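# Shut the case lid and secure its draw latch

## Task

Bring the case lid down until it is shut, then engage the draw latch so that the lid remains closed without anything holding it.

## Robot and tools

Robot: two arms, left_arm and right_arm. Each has six revolute joints and a parallel gripper. Their bases sit on tilted plates carried by one metal frame behind them, and a "too close" warning treats each plate and its half of the frame as part of that arm. Calibrated root-link poses in the scene frame: left_arm (-0.040, +0.153, +0.202) m, quat_wxyz (+0.992, -0.127, +0.022, -0.001); right_arm (+0.028, -0.287, +0.202) m, quat_wxyz (+0.992, +0.126, +0.024, +0.019).

Scene frame: the origin is at table-top height, halfway between the nominal bases. +z is up, +x points out over the table, and left_arm is on the +y side. These names do not match the left or right of the images. All reported hand positions (metres) and quats (wxyz) use this frame and can be off by a few centimetres, more at long reach. On a gripper, the fingers point along its +z and open and close along its y. end_effector_position is the point between the pads, about 1 cm behind the tips.

Row layout: every command row has 14 numbers, each in [-1, 1]. The first 7 are left_arm and the last 7 are right_arm. Within each arm the order is waist, shoulder, elbow, wrist pitch, wrist yaw, wrist roll, then gripper. The six joint values are offsets, not poses. They count from that arm's "Joint targets" as they stood when the action or move began, not from the previous row. They are scaled so that 1.0 equals 1.202 rad (waist), 1.258 (shoulder), 1.3 (elbow), 2.073 (wrist pitch) and 2.022 (wrist yaw and wrist roll). The gripper value is absolute: +1 fully open, -1 closed. Send 0 for an arm's joints to keep its targets. Sending 0 for the gripper commands a half opening, so resend the present grip number to leave a gripper alone, and keep sending the closing number to keep holding.

Joint ranges (rad): waist -2.618 to 3.054, shoulder 0.000 to 3.142, elbow 0.000 to 3.142, wrist pitch -1.571 to 1.571, wrist yaw -1.571 to 1.571, wrist roll -2.094 to 2.094. An action that asks any joint to go more than 0.059 rad outside its range is rejected for both arms. If the first action of a call fails this check, the whole call is rejected. The true end stops may differ by up to 0.059 rad. A "joint sent to its limit" line means a joint was clamped at its end.

execute_actions(actions, cameras): actions is a list of up to 15 actions. Each action is a list of up to 15 rows. Each row lasts one step of 1/30 s, and if fewer than 15 rows are given, the last row repeats until 15 steps are done, so one action lasts 0.5 s. An empty list only returns the state and images. cameras picks images from cam_high, cam_low, cam_left_wrist and cam_right_wrist (each 896x504). Null or ["all"] gives all of them, and [] gives none.

move(target, speed, blend, opening_speed, blocking, cameras): target is one 14-number row, or a list of up to 15 rows. Every row is an offset from the same starting Joint targets. All joints are interpolated together, so the hands trace curves, and nothing avoids obstacles or the other arm. speed is the top rate in rad/s of the joint with the farthest to go, from 0.01 to 2 (default 0.5), either one value or one per target. blend, in rad, rounds the corners of intermediate targets. opening_speed (at least 0.2 per second on the -1..+1 scale) ramps the grippers. blocking=false returns after about 0.5 s while the move continues. The result adds a "move:" line: done, off_target (a joint came to rest more than 0.035 rad from its target), moving, held or fault. It may add limits=held and name each arm's worst joint error. Being done says nothing about contact. A faster move or a target set deeper past a contact hits or presses harder.

wait(seconds 0 to 10) lets time pass with commands held. stop brakes a running move. zoom_image(camera, region=[x0, y0, x1, y1]) gives pixel crops of at most 504x504 from a camera's latest image. show_instructions shows the reference image "draw latch manual". read_manual gives licence texts. finished_scene(scene) ends the current scene and cannot be undone. Its argument is the scene number printed at the end of each result.

Result lines: Joint positions and Joint velocities list each arm's six joints in the order above, followed by the finger opening (m, 0.093 fully open; it stops at 0) or its rate. Joint targets is the base for your next offsets. grip_measured uses the -1..+1 scale: the pads meet near -0.94, and each millimetre of held width adds about 0.0208. It can read up to 0.02 high and does not reliably show a grip on thin items. Joint torques include gravity and have offsets and noise. Positive means toward larger angles, and joints 1 to 3 wrap at ±28 N m. "joint command not followed" means the clearance check altered targets. Tool commands shows the current gripper commands.

Motion limits: each step, a joint target may lead its measured angle by at most 0.202 (waist), 0.258 (shoulder), 0.3 (elbow), 0.573 (wrist pitch) or 0.522 (wrist yaw and roll) rad. An arm's targets are scaled back if they would move its gripper more than 200 mm from where it is. Large offsets can take several actions, and friction or load can leave joints short. To stop an arm pressing on something, command its targets back beyond its measured positions.

Heat: loads, stretched poses and pushing against blocks heat the motors. A MOTOR HOT line appears at 75 °C. At 90 °C the arm folds up and idles, and at 100 °C it goes limp.

Avoid: dropping the case or letting go of it while it moves, slamming the lid, hard impacts or forceful pushes, and the arms striking each other, which can end the scene. Anything falling or being left off the table fails the task. Parts may occasionally be jerked by outside disturbances. Smooth, brief motion with low effort is preferred.

Each tool is called after ">>>" as a command line: name --argument value for each argument, lists and objects as JSON in quotes; but a table of rows of numbers goes row by row, as --pt "numbers of a row", without its own name.

Reference images:

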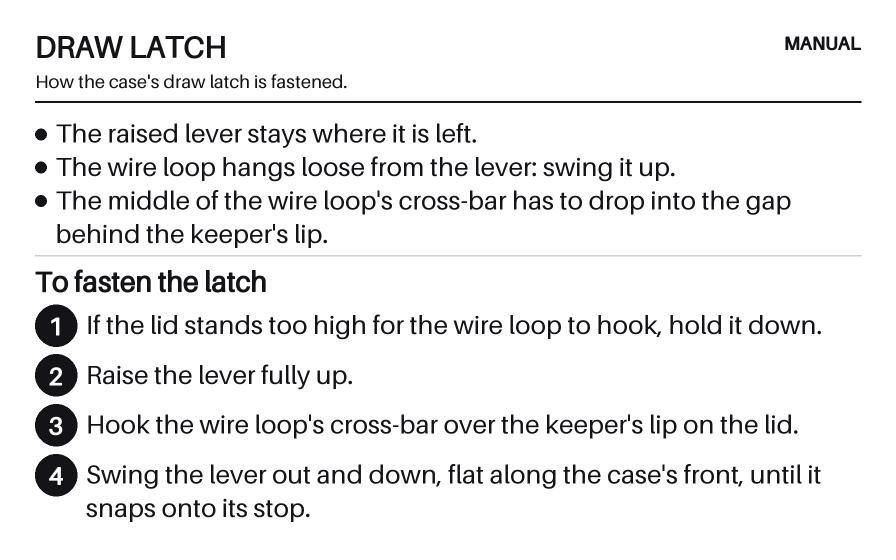

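## Session

>>> execute_actions --actions '[]'

Scene clock: 0.00 s.
left_arm: end_effector_position=(+0.1233, +0.1708, +0.2404) grip_measured=+1.000 end_effector_quat_wxyz=(+0.016, +0.726, +0.657, -0.200) | right_arm: end_effector_position=(+0.1839, -0.4325, +0.2842) grip_measured=+1.000 end_effector_quat_wxyz=(+0.248, -0.354, +0.872, +0.228)
Joint positions: left_arm=[0.072 1.424 0.82 -1.199 0.029 1.714 0.093] | right_arm=[-1.117 1.375 1.023 -1.414 -0.469 -1.95 0.093]
Joint velocities: within noise
Joint torques (N m): no reading
Heat: left arm: 26 °C; right arm: 26 °C.
Joint targets: left_arm=[0.071 1.417 0.829 -1.202 0.032 1.715] | right_arm=[-1.117 1.369 1.030 -1.414 -0.468 -1.950]
Tool commands: left_gripper/opening=+1.0 right_gripper/opening=+1.0

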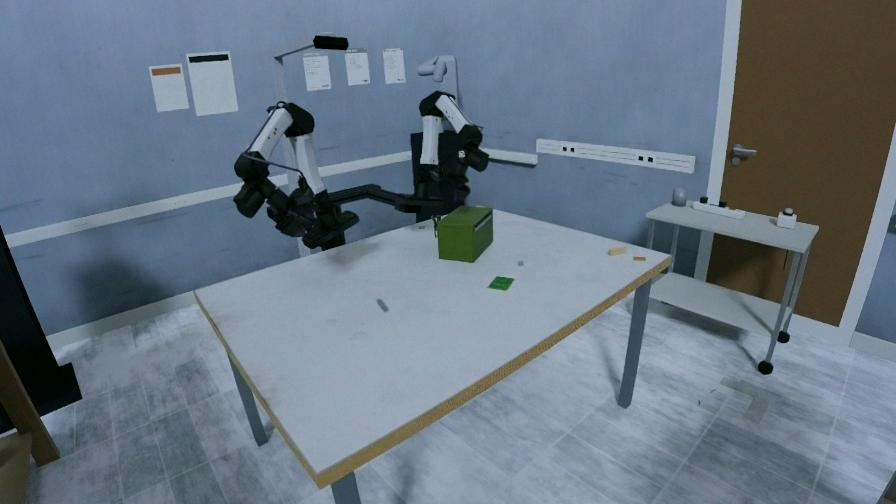

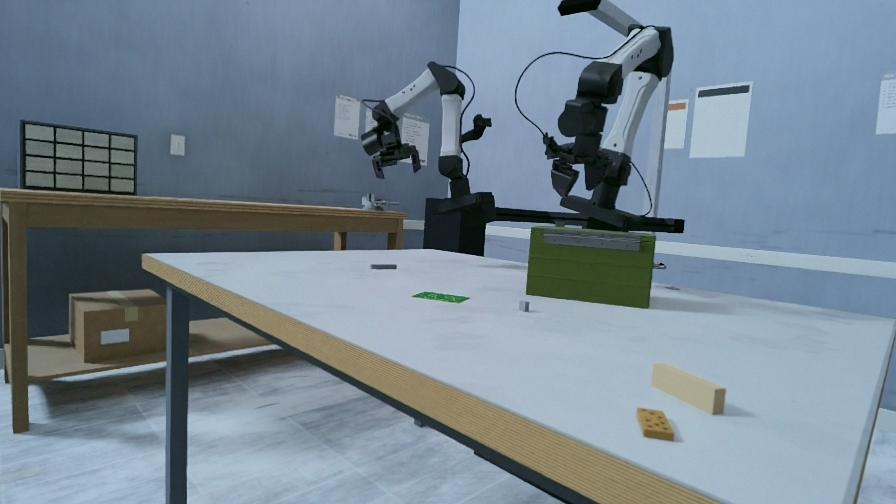

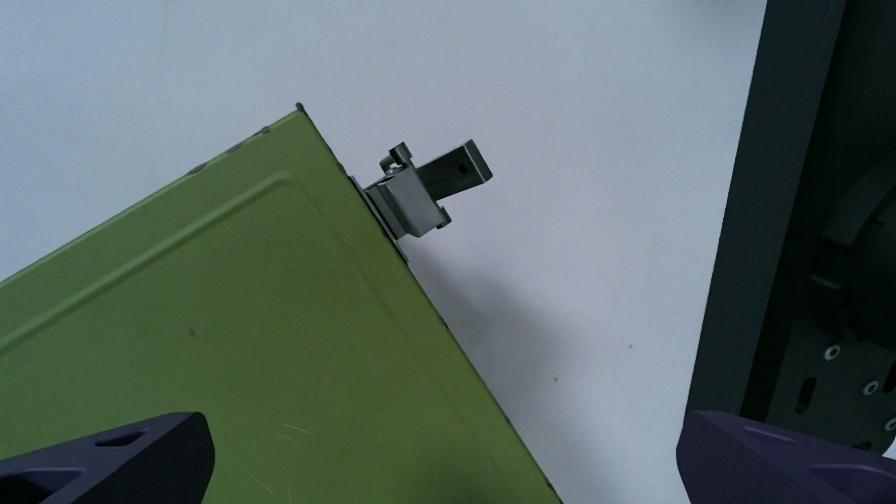

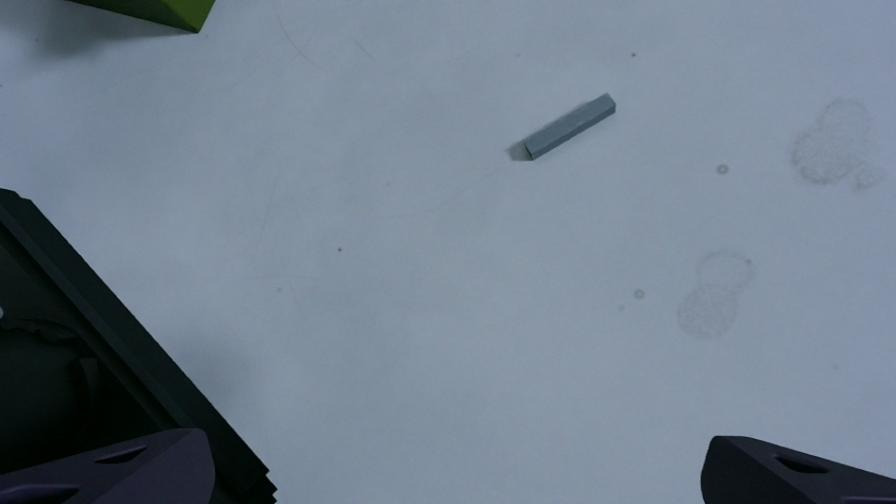

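>>> zoom_image --camera "cam_left_wrist" --region '[250, 80, 550, 300]'

>>> zoom_image --camera "cam_low" --region '[500, 170, 720, 330]'

>>> zoom_image --camera "cam_high" --region '[400, 180, 540, 290]'

Scaled by 1.680 from the camera's 896x504 image, which has a finer 1280x720 frame.

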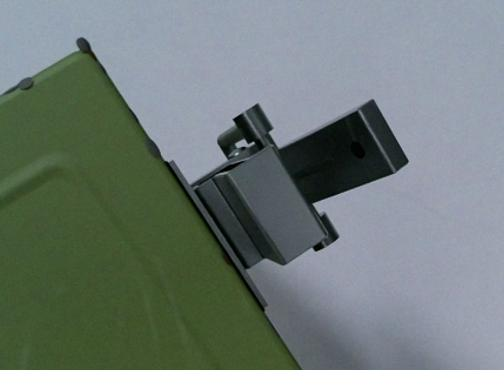

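Scaled by 2.291 from the camera's 896x504 image, which has a finer 1280x720 frame.

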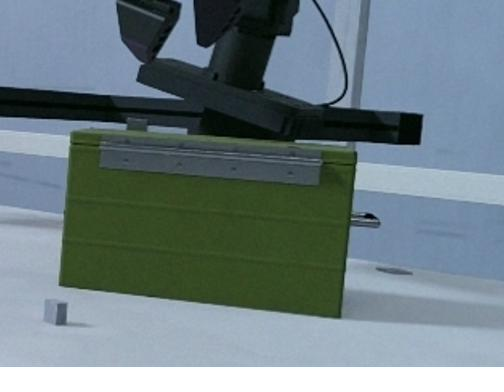

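Scaled by 3.600 from the camera's 896x504 image, which has a finer 1280x720 frame.

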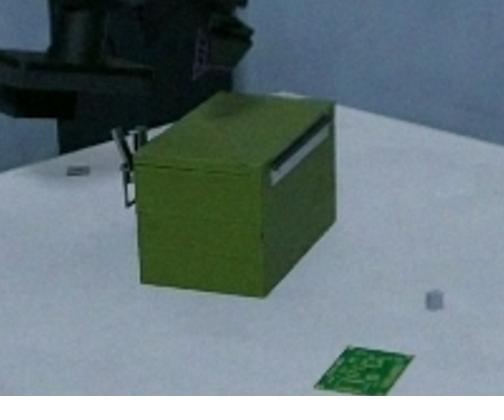

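>>> move --target '[0.201,-0.152,-0.006,0.077,-0.129,-1,1,1,0.39,-0.52,0.943,0.363,0.187,1]' --speed 0.9

Scene clock: 123.47 s.
left_arm: end_effector_position=(+0.1467, +0.2634, +0.2464) grip_measured=+1.000 end_effector_quat_wxyz=(-0.018, -0.296, +0.955, -0.008) | right_arm: end_effector_position=(+0.3338, -0.2741, +0.1186) grip_measured=+1.000 end_effector_quat_wxyz=(-0.207, +0.670, -0.689, +0.183)
Joint positions: left_arm=[0.304 1.247 0.82 -1.061 -0.212 -0.295 0.093] | right_arm=[0.078 1.85 0.36 0.523 0.251 -1.58 0.093]
Joint velocities: within noise
Joint torques (N m): left_arm=[-0.14 -5.11 4.08 0.48 -0.16 -0.11] | right_arm=[2.03 -4.68 2.13 1.49 -0.03 0.1]
Heat: left arm: 29 °C; right arm: 30 °C.
Joint targets: left_arm=[0.312 1.225 0.821 -1.042 -0.229 -0.307] | right_arm=[0.085 1.859 0.354 0.541 0.266 -1.572]
move: done
camera_calibration:
cam_left_wrist: T_world_to_cam=[[0.581266, -0.813572, 0.0151496, 0.125157], [-0.719601, -0.505257, 0.47633, 0.161303], [-0.379875, -0.287776, -0.879136, 0.432883], [0, 0, 0, 1]] pos_world=[0.207765, 0.307897, 0.301834]
cam_right_wrist: T_world_to_cam=[[0.855485, -0.0442587, 0.515933, -0.356573], [-0.230889, -0.924419, 0.303545, -0.171026], [0.463504, -0.378802, -0.801045, -0.0830254], [0, 0, 0, 1]] pos_world=[0.304037, -0.205332, 0.169375]

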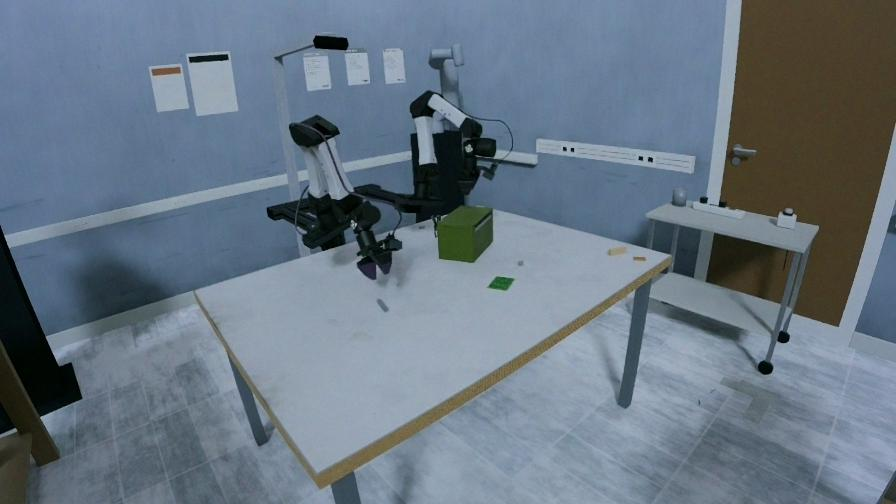

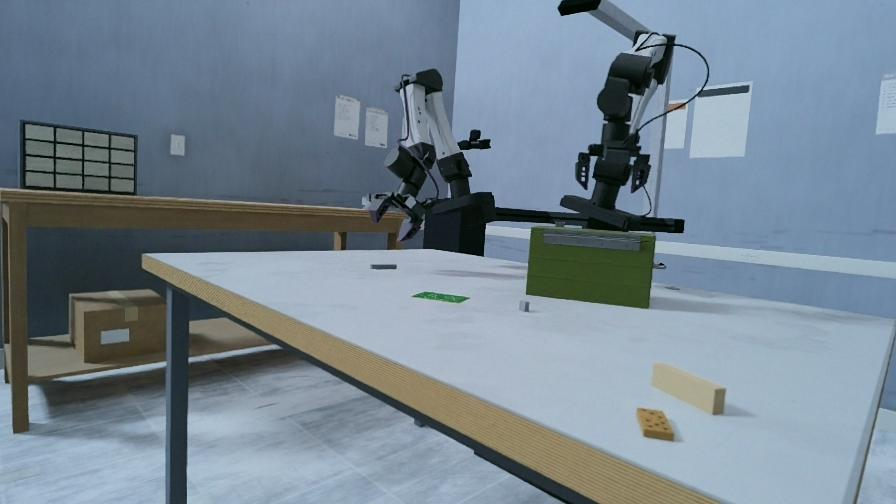

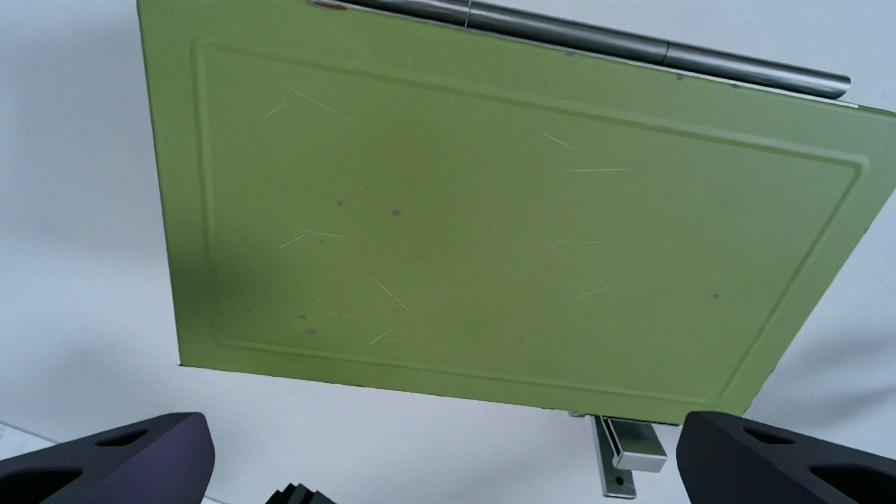

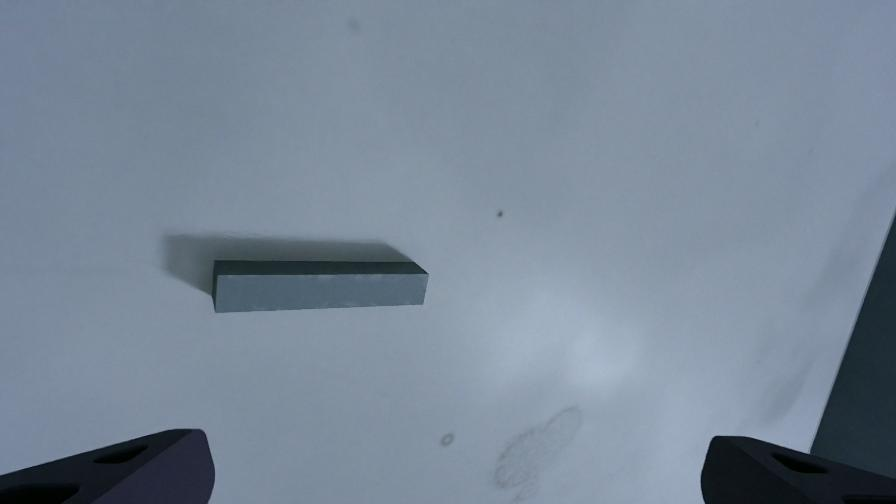

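>>> move --target '[0,0,0,0,0,-0.59,1,0.9,0,0,0,0,0,1]' --speed 0.9 --cameras '["cam_right_wrist"]'

>>> move --target '[0,0,0,0,0,0,1,0.265,0,0,0,0,0,1]' --speed 0.6

Scene clock: 131.00 s.
left_arm: end_effector_position=(+0.1469, +0.2635, +0.2464) grip_measured=+1.000 end_effector_quat_wxyz=(+0.019, +0.782, -0.624, -0.003) | right_arm: end_effector_position=(+0.1784, -0.0078, +0.1966) grip_measured=+1.000 end_effector_quat_wxyz=(-0.375, +0.887, -0.237, +0.126)
Joint positions: left_arm=[0.304 1.247 0.82 -1.06 -0.213 -1.488 0.093] | right_arm=[1.162 1.85 0.36 0.526 0.264 -1.579 0.093]
Joint velocities: within noise
Joint torques (N m): left_arm=[-0.17 -5.07 4.04 0.4 -0.21 -0.11] | right_arm=[1.1 -4.48 4 1.87 -0.08 0.1]
Heat: left arm: 29 °C; right arm: 29 °C.
Joint targets: left_arm=[0.312 1.225 0.821 -1.042 -0.229 -1.500] | right_arm=[1.167 1.859 0.354 0.541 0.266 -1.572]
move: done
camera_calibration:
cam_right_wrist: T_world_to_cam=[[0.341417, 0.609588, 0.715428, -0.194526], [0.619702, -0.718284, 0.316286, -0.137036], [0.706685, 0.335367, -0.622997, 0.0795452], [0, 0, 0, 1]] pos_world=[0.0951229, -0.00652681, 0.232069]
Images, in order (width x height): cam_right_wrist 896x504.

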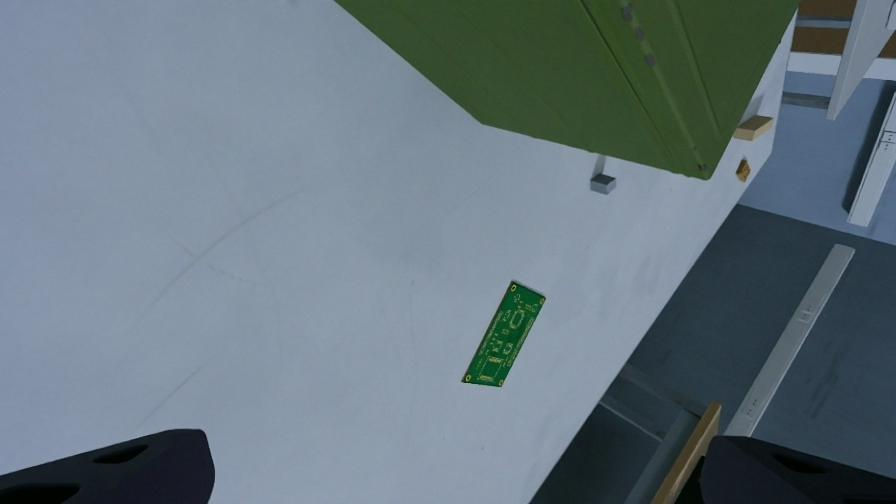

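Scene clock: 131.97 s.
left_arm: end_effector_position=(+0.1470, +0.2635, +0.2464) grip_measured=+1.000 end_effector_quat_wxyz=(+0.019, +0.782, -0.623, -0.003) | right_arm: end_effector_position=(+0.0860, +0.0246, +0.2101) grip_measured=+1.000 end_effector_quat_wxyz=(-0.407, +0.904, -0.084, +0.100)
Joint positions: left_arm=[0.304 1.247 0.82 -1.06 -0.213 -1.489 0.093] | right_arm=[1.482 1.85 0.36 0.526 0.265 -1.579 0.093]
Joint velocities: within noise
Joint torques (N m): left_arm=[-0.1 -5.08 4.04 0.41 -0.22 -0.11] | right_arm=[0.59 -4.3 4.18 1.89 -0.06 0.05]
Heat: left arm: 29 °C; right arm: 29 °C.
Joint targets: left_arm=[0.312 1.225 0.821 -1.042 -0.229 -1.500] | right_arm=[1.485 1.859 0.354 0.541 0.266 -1.572]
move: done
camera_calibration:
cam_left_wrist: T_world_to_cam=[[0.970388, 0.240466, -0.0228503, -0.200522], [0.224036, -0.860629, 0.457303, 0.121251], [0.0903005, -0.448881, -0.889017, 0.408817], [0, 0, 0, 1]] pos_world=[0.130504, 0.336082, 0.303414]
cam_right_wrist: T_world_to_cam=[[0.0837548, 0.66344, 0.743527, -0.177468], [0.783059, -0.505278, 0.362646, -0.0897688], [0.616282, 0.551852, -0.561833, 0.131966], [0, 0, 0, 1]] pos_world=[0.00382952, -0.000444938, 0.238649]

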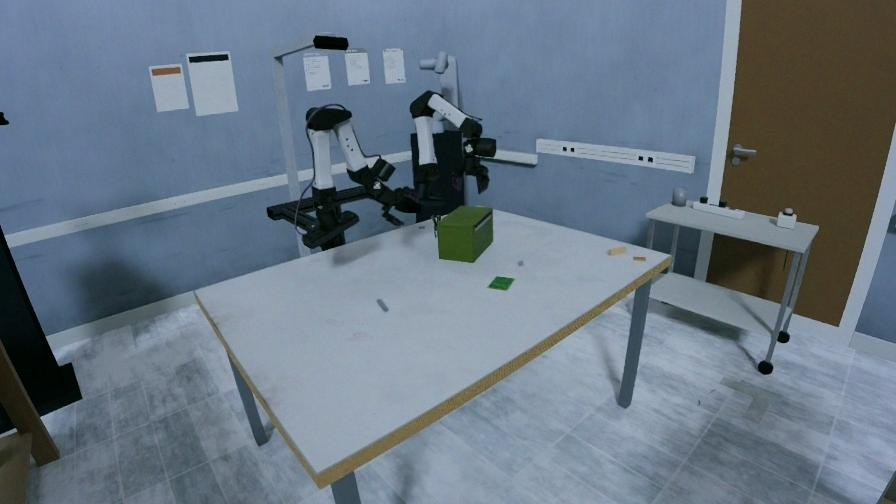

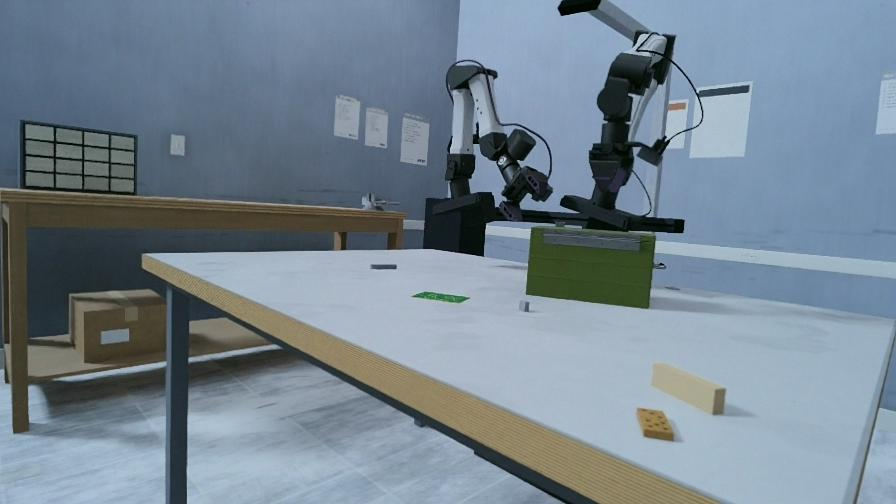

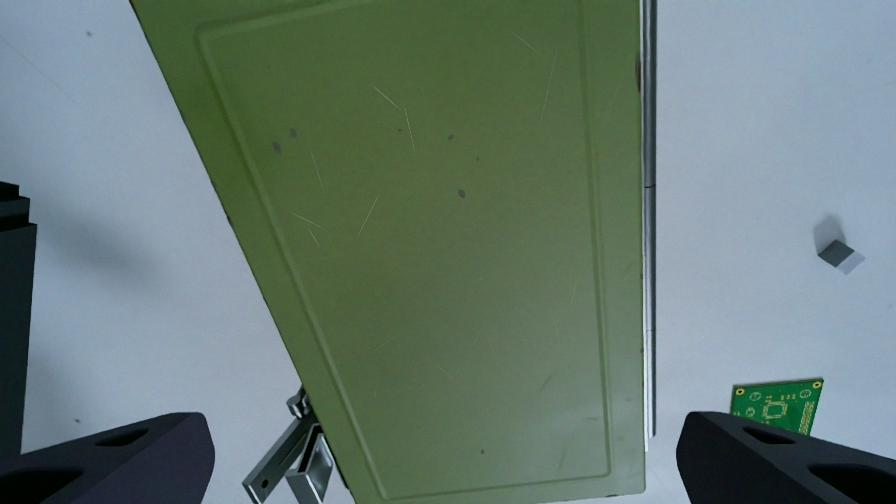

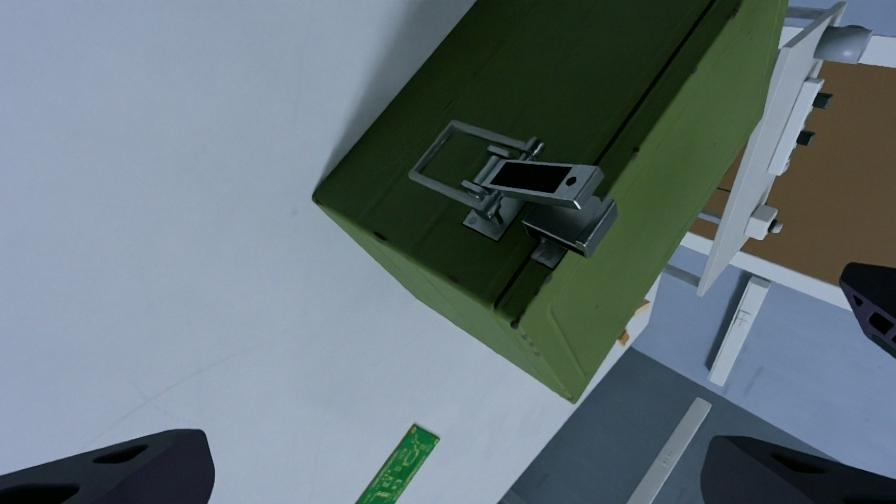

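Great view.

>>> zoom_image --camera "cam_right_wrist" --region '[380, 90, 660, 300]'

>>> zoom_image --camera "cam_left_wrist" --region '[200, 360, 380, 504]'

Scaled by 1.800 from the camera's 896x504 image, which has a finer 1280x720 frame.

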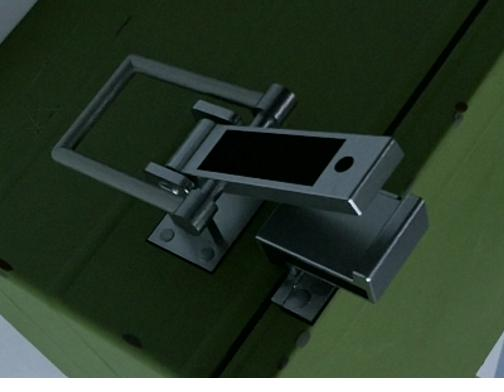

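Scaled by 2.800 from the camera's 896x504 image, which has a finer 1280x720 frame.

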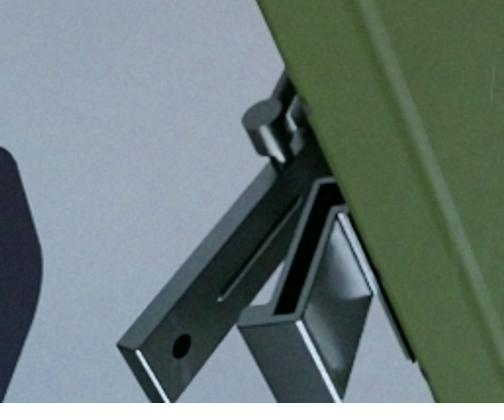

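>>> move --pt "0 0 0 0 0 0 1 -0.655 0 0 0 0 0 1" --pt "0 0 0 0 0 0 1 -0.655 0.726 0.226 0.394 -0.632 0.45 1" --speed 0.8 --blend 0.1 --cameras '["cam_right_wrist"]'

Scene clock: 197.93 s.
left_arm: end_effector_position=(+0.1470, +0.2635, +0.2464) grip_measured=+1.000 end_effector_quat_wxyz=(+0.019, +0.782, -0.623, -0.003) | right_arm: end_effector_position=(+0.1518, +0.0511, +0.1316) grip_measured=+1.000 end_effector_quat_wxyz=(-0.389, +0.608, -0.444, -0.530)
Joint positions: left_arm=[0.304 1.247 0.82 -1.06 -0.213 -1.489 0.093] | right_arm=[0.704 2.762 0.642 1.339 -0.998 -0.671 0.093]
Joint velocities: within noise
Joint torques (N m): left_arm=[-0.13 -5.11 4.01 0.4 -0.21 -0.11] | right_arm=[0.99 -7.35 0.73 1.7 -0.67 0.1]
Heat: left arm: 30 °C; right arm: 28 °C.
Joint targets: left_arm=[0.312 1.225 0.821 -1.042 -0.229 -1.500] | right_arm=[0.698 2.772 0.648 1.358 -1.012 -0.662]
move: done
camera_calibration:
cam_right_wrist: T_world_to_cam=[[0.948995, 0.315128, -0.0100964, -0.156554], [0.156587, -0.498867, -0.852416, 0.155208], [-0.273657, 0.807357, -0.522767, 0.149612], [0, 0, 0, 1]] pos_world=[0.165207, 0.00597231, 0.208934]
Images, in order (width x height): cam_right_wrist 896x504.

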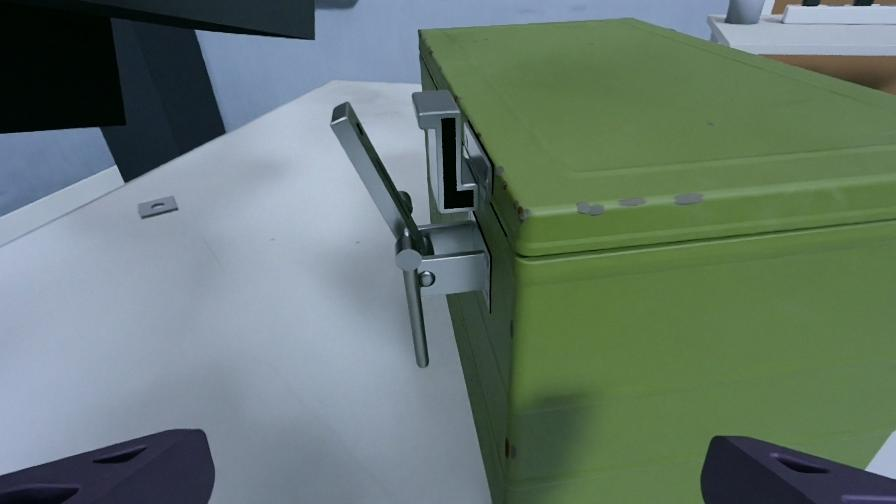

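Excellent profile view.

>>> zoom_image --camera "cam_right_wrist" --region '[310, 70, 560, 390]'

Scaled by 1.575 from the camera's 896x504 image, which has a finer 1280x720 frame.

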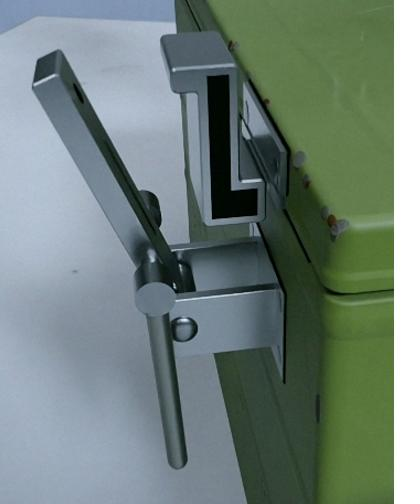

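>>> move --target '[0.048,-0.0785,-0.252,0.1155,0.004,0,-1,0,0,0,0,0,0,1]' --speed 0.5 --cameras '["cam_left_wrist"]'

Scene clock: 234.33 s.
left_arm: end_effector_position=(+0.1041, +0.2458, +0.1886) grip_measured=-0.982 end_effector_quat_wxyz=(+0.014, +0.801, -0.599, -0.004) | right_arm: end_effector_position=(+0.1517, +0.0511, +0.1318) grip_measured=+1.000 end_effector_quat_wxyz=(-0.389, +0.608, -0.444, -0.531)
Joint positions: left_arm=[0.361 1.143 0.498 -0.822 -0.213 -1.489 0] | right_arm=[0.704 2.762 0.642 1.34 -0.999 -0.67 0.093]
Joint velocities: within noise
Joint torques (N m): left_arm=[0.18 -3.47 3.22 0.42 -0.13 -0.09] | right_arm=[1.05 -7.47 0.76 1.74 -0.68 0.03]
Heat: left arm: 30 °C; right arm: 30 °C.
Joint targets: left_arm=[0.370 1.127 0.494 -0.802 -0.221 -1.501] | right_arm=[0.698 2.772 0.648 1.357 -1.012 -0.662]
move: done
camera_calibration:
cam_left_wrist: T_world_to_cam=[[0.954046, 0.299169, -0.0171651, -0.169738], [0.274504, -0.849544, 0.45047, 0.135296], [0.120184, -0.434481, -0.892627, 0.3474], [0, 0, 0, 1]] pos_world=[0.0830465, 0.316659, 0.246238]
Images, in order (width x height): cam_left_wrist 896x504.

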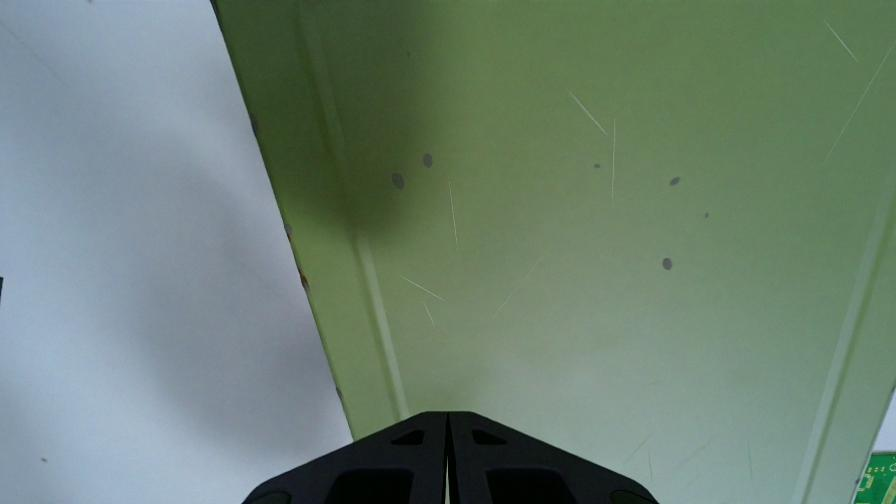

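>>> move --target '[0.0358,0.0755,-0.060,0.088,0.003,0,-1,0,0,0,0,0,0,1]' --speed 0.15 --cameras '["cam_left_wrist","cam_right_wrist"]'

Scene clock: 246.47 s.
left_arm: end_effector_position=(+0.1066, +0.2486, +0.1621) grip_measured=-0.982 end_effector_quat_wxyz=(+0.003, +0.815, -0.579, +0.000) | right_arm: end_effector_position=(+0.1517, +0.0511, +0.1318) grip_measured=+1.000 end_effector_quat_wxyz=(-0.389, +0.608, -0.444, -0.531)
Joint positions: left_arm=[0.404 1.215 0.422 -0.64 -0.213 -1.489 0] | right_arm=[0.704 2.762 0.642 1.34 -0.999 -0.67 0.093]
Joint velocities: within noise
Joint torques (N m): left_arm=[0.14 -1.58 2.71 0.46 -0.06 -0.1] | right_arm=[1.18 -7.36 0.8 1.7 -0.68 0.05]
Heat: left arm: 30 °C; right arm: 30 °C.
Joint targets: left_arm=[0.413 1.222 0.416 -0.620 -0.215 -1.501] | right_arm=[0.698 2.772 0.648 1.357 -1.012 -0.662]
move: done
camera_calibration:
cam_left_wrist: T_world_to_cam=[[0.938311, 0.345728, 0.00666065, -0.18716], [0.30705, -0.841889, 0.443783, 0.144707], [0.159036, -0.414361, -0.89611, 0.316073], [0, 0, 0, 1]] pos_world=[0.0809153, 0.317502, 0.220265]
cam_right_wrist: T_world_to_cam=[[0.948765, 0.315803, -0.0106257, -0.15637], [0.156274, -0.498188, -0.85287, 0.155436], [-0.274633, 0.807513, -0.522015, 0.149719], [0, 0, 0, 1]] pos_world=[0.165186, 0.00591799, 0.209061]
Images, in order (width x height): cam_left_wrist 896x504, cam_right_wrist 896x504.

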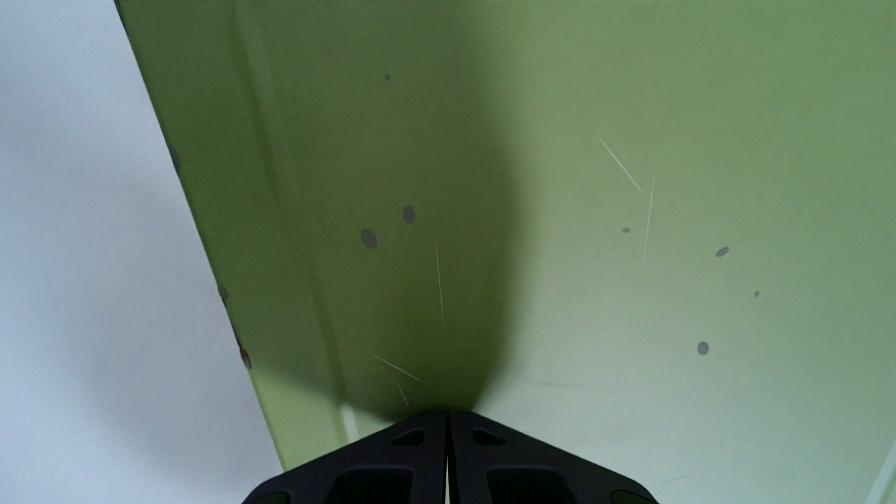

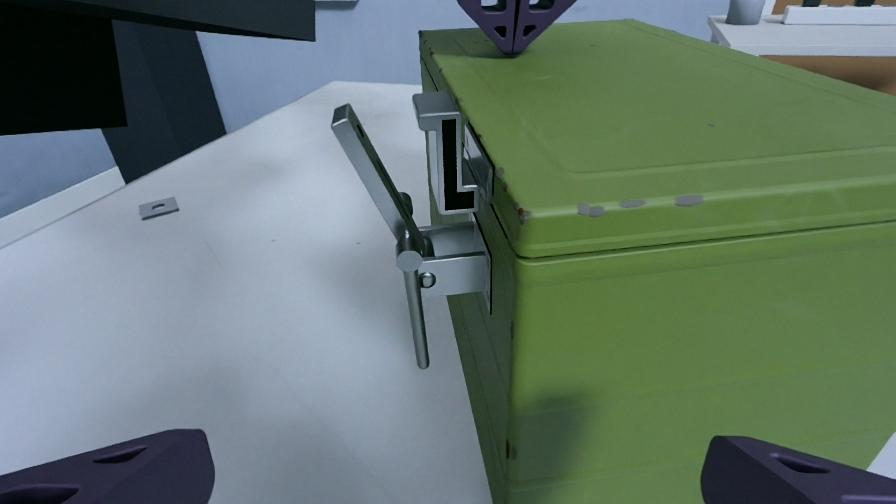

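>>> move --target '[0.009,0.0189,-0.015,0.022,0.0007,0,-1,0,0,0,0,0,0,1]' --speed 0.1 --cameras '["cam_left_wrist","cam_right_wrist"]'

Scene clock: 252.03 s.
left_arm: end_effector_position=(+0.1064, +0.2488, +0.1596) grip_measured=-0.982 end_effector_quat_wxyz=(+0.003, +0.816, -0.578, +0.000) | right_arm: end_effector_position=(+0.1517, +0.0511, +0.1318) grip_measured=+1.000 end_effector_quat_wxyz=(-0.389, +0.608, -0.444, -0.531)
Joint positions: left_arm=[0.409 1.225 0.417 -0.625 -0.212 -1.489 0] | right_arm=[0.704 2.762 0.642 1.34 -0.999 -0.67 0.093]
Joint velocities: within noise
Joint torques (N m): left_arm=[0.77 -0.39 1.46 0.77 -0.05 -0.1] | right_arm=[0.98 -7.47 0.9 1.72 -0.61 0.06]
Heat: left arm: 30 °C; right arm: 30 °C.
Joint targets: left_arm=[0.424 1.246 0.396 -0.574 -0.213 -1.501] | right_arm=[0.698 2.772 0.648 1.357 -1.012 -0.662]
move: off_target (left_arm); left_arm: the wrist pitch is farthest, 0.050 rad from its target
camera_calibration:
cam_left_wrist: T_world_to_cam=[[0.936807, 0.349805, 0.00530684, -0.187686], [0.311299, -0.840413, 0.443621, 0.145201], [0.159641, -0.413935, -0.896199, 0.313802], [0, 0, 0, 1]] pos_world=[0.0805296, 0.317576, 0.217811]
cam_right_wrist: T_world_to_cam=[[0.948765, 0.315803, -0.0106257, -0.15637], [0.156274, -0.498188, -0.85287, 0.155436], [-0.274633, 0.807513, -0.522015, 0.149719], [0, 0, 0, 1]] pos_world=[0.165186, 0.00591799, 0.209061]
Images, in order (width x height): cam_left_wrist 896x504, cam_right_wrist 896x504.

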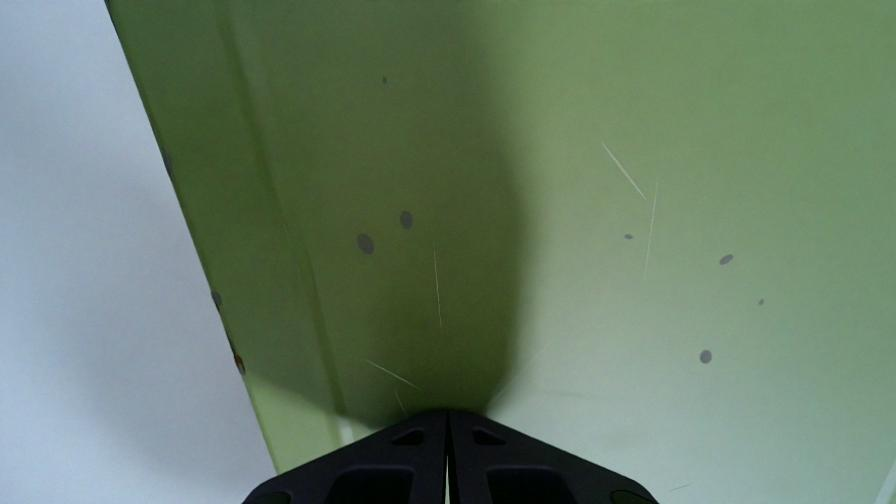

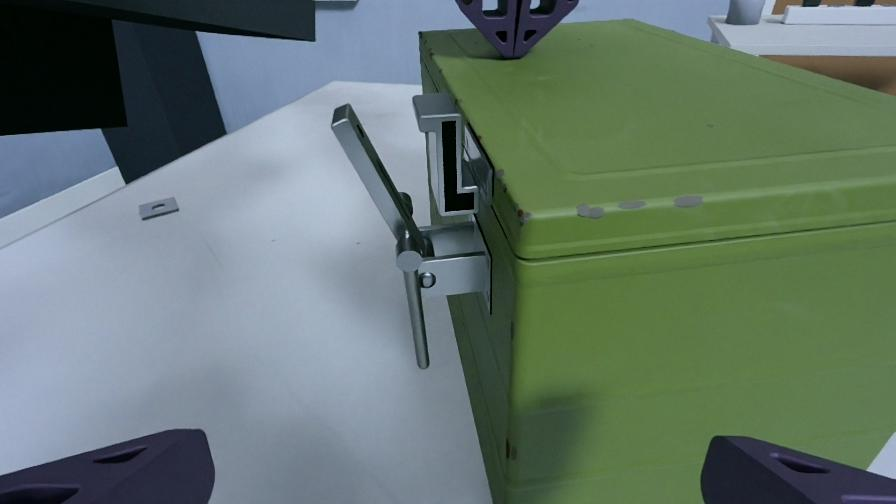

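>>> move --target '[0.009,0.0189,-0.015,0.022,0.0007,0,-1,0,0,0,0,0,0,1]' --speed 0.1 --cameras '["cam_right_wrist"]'

>>> zoom_image --camera "cam_right_wrist" --region '[310, 70, 560, 390]'

Scene clock: 257.20 s.
left_arm: end_effector_position=(+0.1051, +0.2488, +0.1581) grip_measured=-0.982 end_effector_quat_wxyz=(+0.007, +0.818, -0.576, -0.003) | right_arm: end_effector_position=(+0.1517, +0.0511, +0.1318) grip_measured=+1.000 end_effector_quat_wxyz=(-0.389, +0.608, -0.444, -0.531)
Joint positions: left_arm=[0.415 1.235 0.417 -0.622 -0.211 -1.489 0] | right_arm=[0.704 2.762 0.642 1.34 -0.999 -0.67 0.093]
Joint velocities: within noise
Joint torques (N m): left_arm=[1.26 0.8 -0.17 1.19 -0.05 -0.1] | right_arm=[1.06 -7.49 0.79 1.74 -0.62 0.01]
Heat: left arm: 29 °C; right arm: 30 °C.
Joint targets: left_arm=[0.435 1.269 0.377 -0.529 -0.212 -1.500] | right_arm=[0.698 2.772 0.648 1.357 -1.012 -0.662]
move: off_target (left_arm); left_arm: the wrist pitch is farthest, 0.094 rad from its target
camera_calibration:
cam_right_wrist: T_world_to_cam=[[0.948765, 0.315803, -0.0106257, -0.15637], [0.156274, -0.498188, -0.85287, 0.155436], [-0.274633, 0.807513, -0.522015, 0.149719], [0, 0, 0, 1]] pos_world=[0.165186, 0.00591799, 0.209061]
Images, in order (width x height): cam_right_wrist 896x504.

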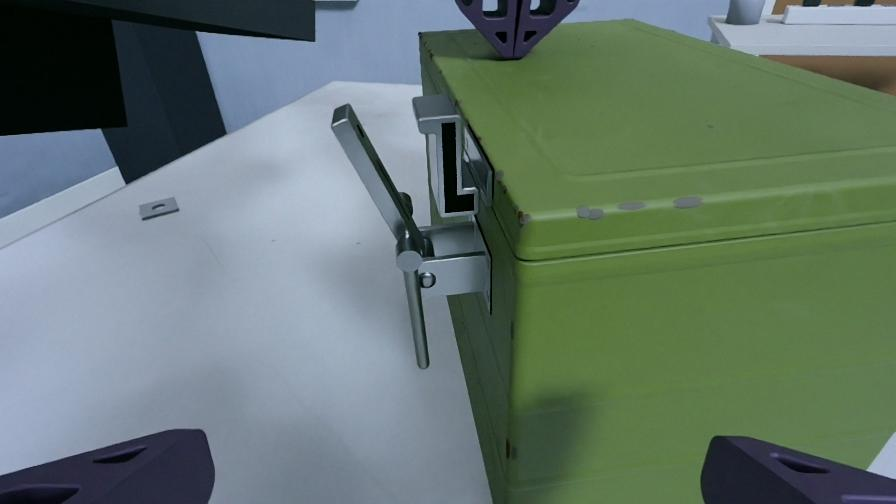

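Scaled by 1.575 from the camera's 896x504 image, which has a finer 1280x720 frame.

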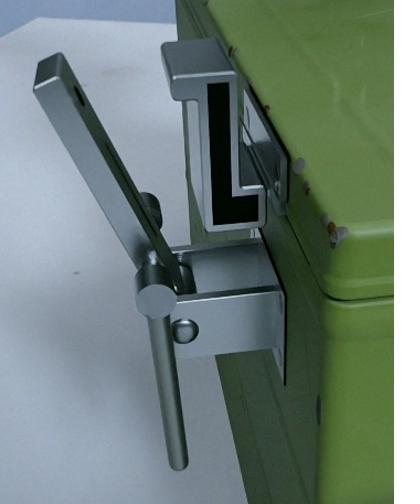

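>>> zoom_image --camera "cam_right_wrist" --region '[400, 80, 500, 230]'

Scaled by 3.360 from the camera's 896x504 image, which has a finer 1280x720 frame.

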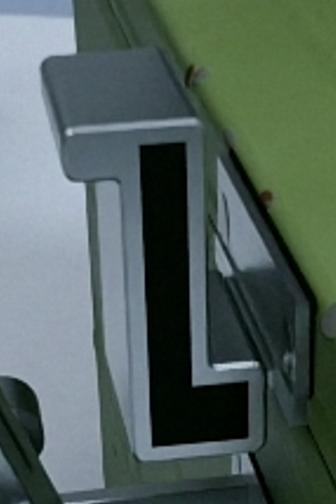

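>>> move --target '[0,0,0,0,0,0,-1,0.322,-0.495,-0.087,-0.3566,0.2307,0.065,-1]' --speed 0.6 --cameras '["cam_right_wrist"]'

Scene clock: 371.27 s.
left_arm: end_effector_position=(+0.1051, +0.2489, +0.1581) grip_measured=-0.982 end_effector_quat_wxyz=(+0.007, +0.818, -0.576, -0.003) | right_arm: end_effector_position=(+0.0900, +0.0658, +0.1866) grip_measured=-0.973 end_effector_quat_wxyz=(-0.260, +0.694, -0.524, -0.420)
Joint positions: left_arm=[0.415 1.235 0.417 -0.622 -0.211 -1.489 0] | right_arm=[1.08 2.174 0.544 0.633 -0.56 -0.539 0]
Joint velocities: within noise
Joint torques (N m): left_arm=[1.28 0.77 -0.2 1.2 -0.04 -0.1] | right_arm=[1.2 -9.55 2.7 1.5 -0.34 0.07]
Heat: left arm: 26 °C; right arm: 32 °C.
Joint targets: left_arm=[0.435 1.269 0.377 -0.529 -0.212 -1.500] | right_arm=[1.085 2.150 0.535 0.618 -0.545 -0.531]
move: off_target (left_arm); left_arm: the wrist pitch is farthest, 0.093 rad from its target
camera_calibration:
cam_right_wrist: T_world_to_cam=[[0.941568, 0.323074, -0.095254, -0.0859808], [0.212552, -0.7893, -0.576044, 0.181567], [-0.261289, 0.522138, -0.811849, 0.221148], [0, 0, 0, 1]] pos_world=[0.100148, 0.0556188, 0.27594]
Images, in order (width x height): cam_right_wrist 896x504.

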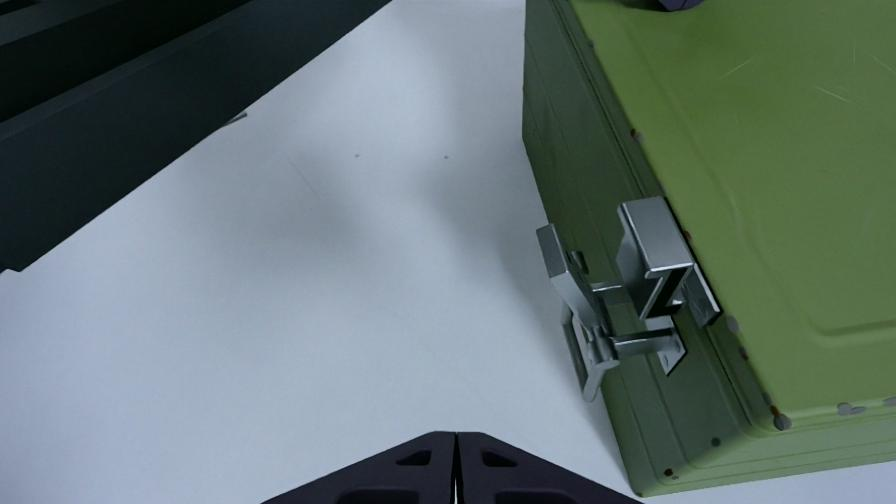

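>>> move --target '[0,0,0,0,0,0,-1,0.0988,0.171,0.1078,0.0632,0.0332,0.0107,-1]' --speed 0.4 --cameras '["cam_right_wrist"]'

Scene clock: 383.67 s.
left_arm: end_effector_position=(+0.1051, +0.2489, +0.1581) grip_measured=-0.982 end_effector_quat_wxyz=(+0.007, +0.818, -0.576, -0.003) | right_arm: end_effector_position=(+0.0667, +0.1025, +0.1628) grip_measured=-0.973 end_effector_quat_wxyz=(-0.268, +0.720, -0.496, -0.405)
Joint positions: left_arm=[0.415 1.235 0.417 -0.622 -0.211 -1.489 0] | right_arm=[1.199 2.353 0.658 0.731 -0.493 -0.518 0]
Joint velocities: within noise
Joint torques (N m): left_arm=[1.25 0.8 -0.18 1.2 -0.05 -0.09] | right_arm=[1.17 -7.3 4.6 1.9 -0.19 0.06]
Heat: left arm: 27 °C; right arm: 32 °C.
Joint targets: left_arm=[0.435 1.269 0.377 -0.529 -0.212 -1.500] | right_arm=[1.204 2.365 0.675 0.749 -0.478 -0.509]
move: off_target (left_arm); left_arm: the wrist pitch is farthest, 0.093 rad from its target
camera_calibration:
cam_right_wrist: T_world_to_cam=[[0.928037, 0.371033, -0.0328876, -0.0922564], [0.289262, -0.773496, -0.563943, 0.193081], [-0.23468, 0.513847, -0.825158, 0.177819], [0, 0, 0, 1]] pos_world=[0.0714969, 0.092206, 0.252582]
Images, in order (width x height): cam_right_wrist 896x504.

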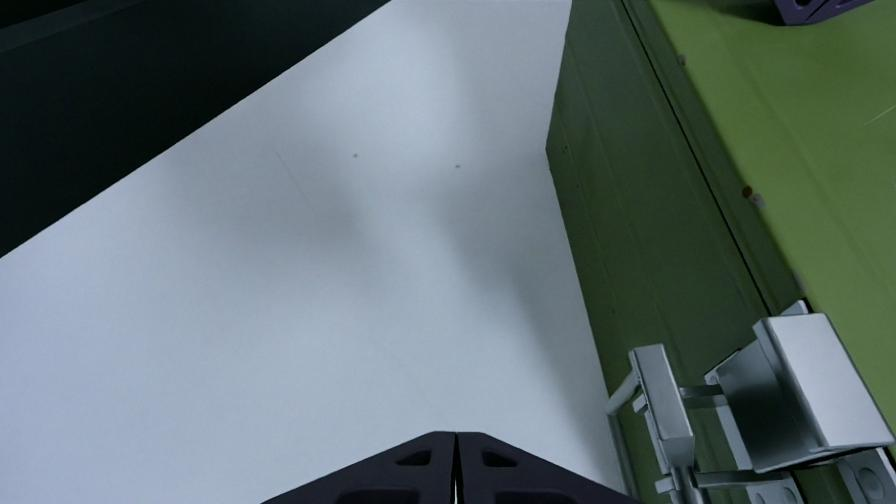

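>>> move --target '[0,0,0,0,0,0,-1,0.0223,0.0166,0.0284,-0.0025,0.0078,0.003,-1]' --speed 0.3 --cameras '["cam_right_wrist"]'

Scene clock: 400.40 s.
left_arm: end_effector_position=(+0.1051, +0.2489, +0.1581) grip_measured=-0.982 end_effector_quat_wxyz=(+0.007, +0.818, -0.576, -0.003) | right_arm: end_effector_position=(+0.0635, +0.1144, +0.1645) grip_measured=-0.973 end_effector_quat_wxyz=(-0.276, +0.723, -0.489, -0.403)
Joint positions: left_arm=[0.415 1.235 0.417 -0.622 -0.211 -1.489 0] | right_arm=[1.224 2.372 0.695 0.732 -0.477 -0.512 0]
Joint velocities: within noise
Joint torques (N m): left_arm=[1.24 0.77 -0.18 1.2 -0.04 -0.1] | right_arm=[1.54 -7.46 4.85 1.84 -0.27 0.05]
Heat: left arm: 27 °C; right arm: 32 °C.
Joint targets: left_arm=[0.435 1.269 0.377 -0.529 -0.212 -1.500] | right_arm=[1.230 2.386 0.712 0.744 -0.463 -0.503]
move: off_target (left_arm); left_arm: the wrist pitch is farthest, 0.093 rad from its target
camera_calibration:
cam_right_wrist: T_world_to_cam=[[0.925883, 0.377596, -0.0127158, -0.0975738], [0.303851, -0.764216, -0.568901, 0.202976], [-0.224532, 0.522872, -0.822308, 0.170224], [0, 0, 0, 1]] pos_world=[0.0668883, 0.102955, 0.254209]
Images, in order (width x height): cam_right_wrist 896x504.

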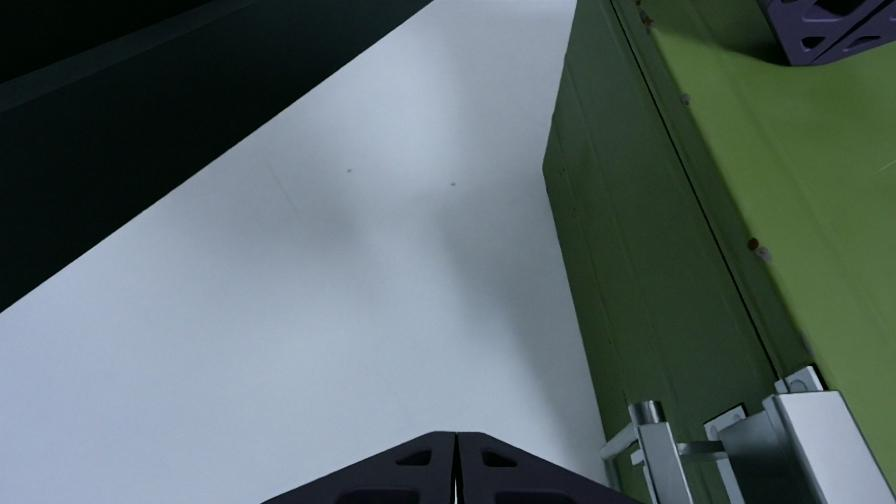

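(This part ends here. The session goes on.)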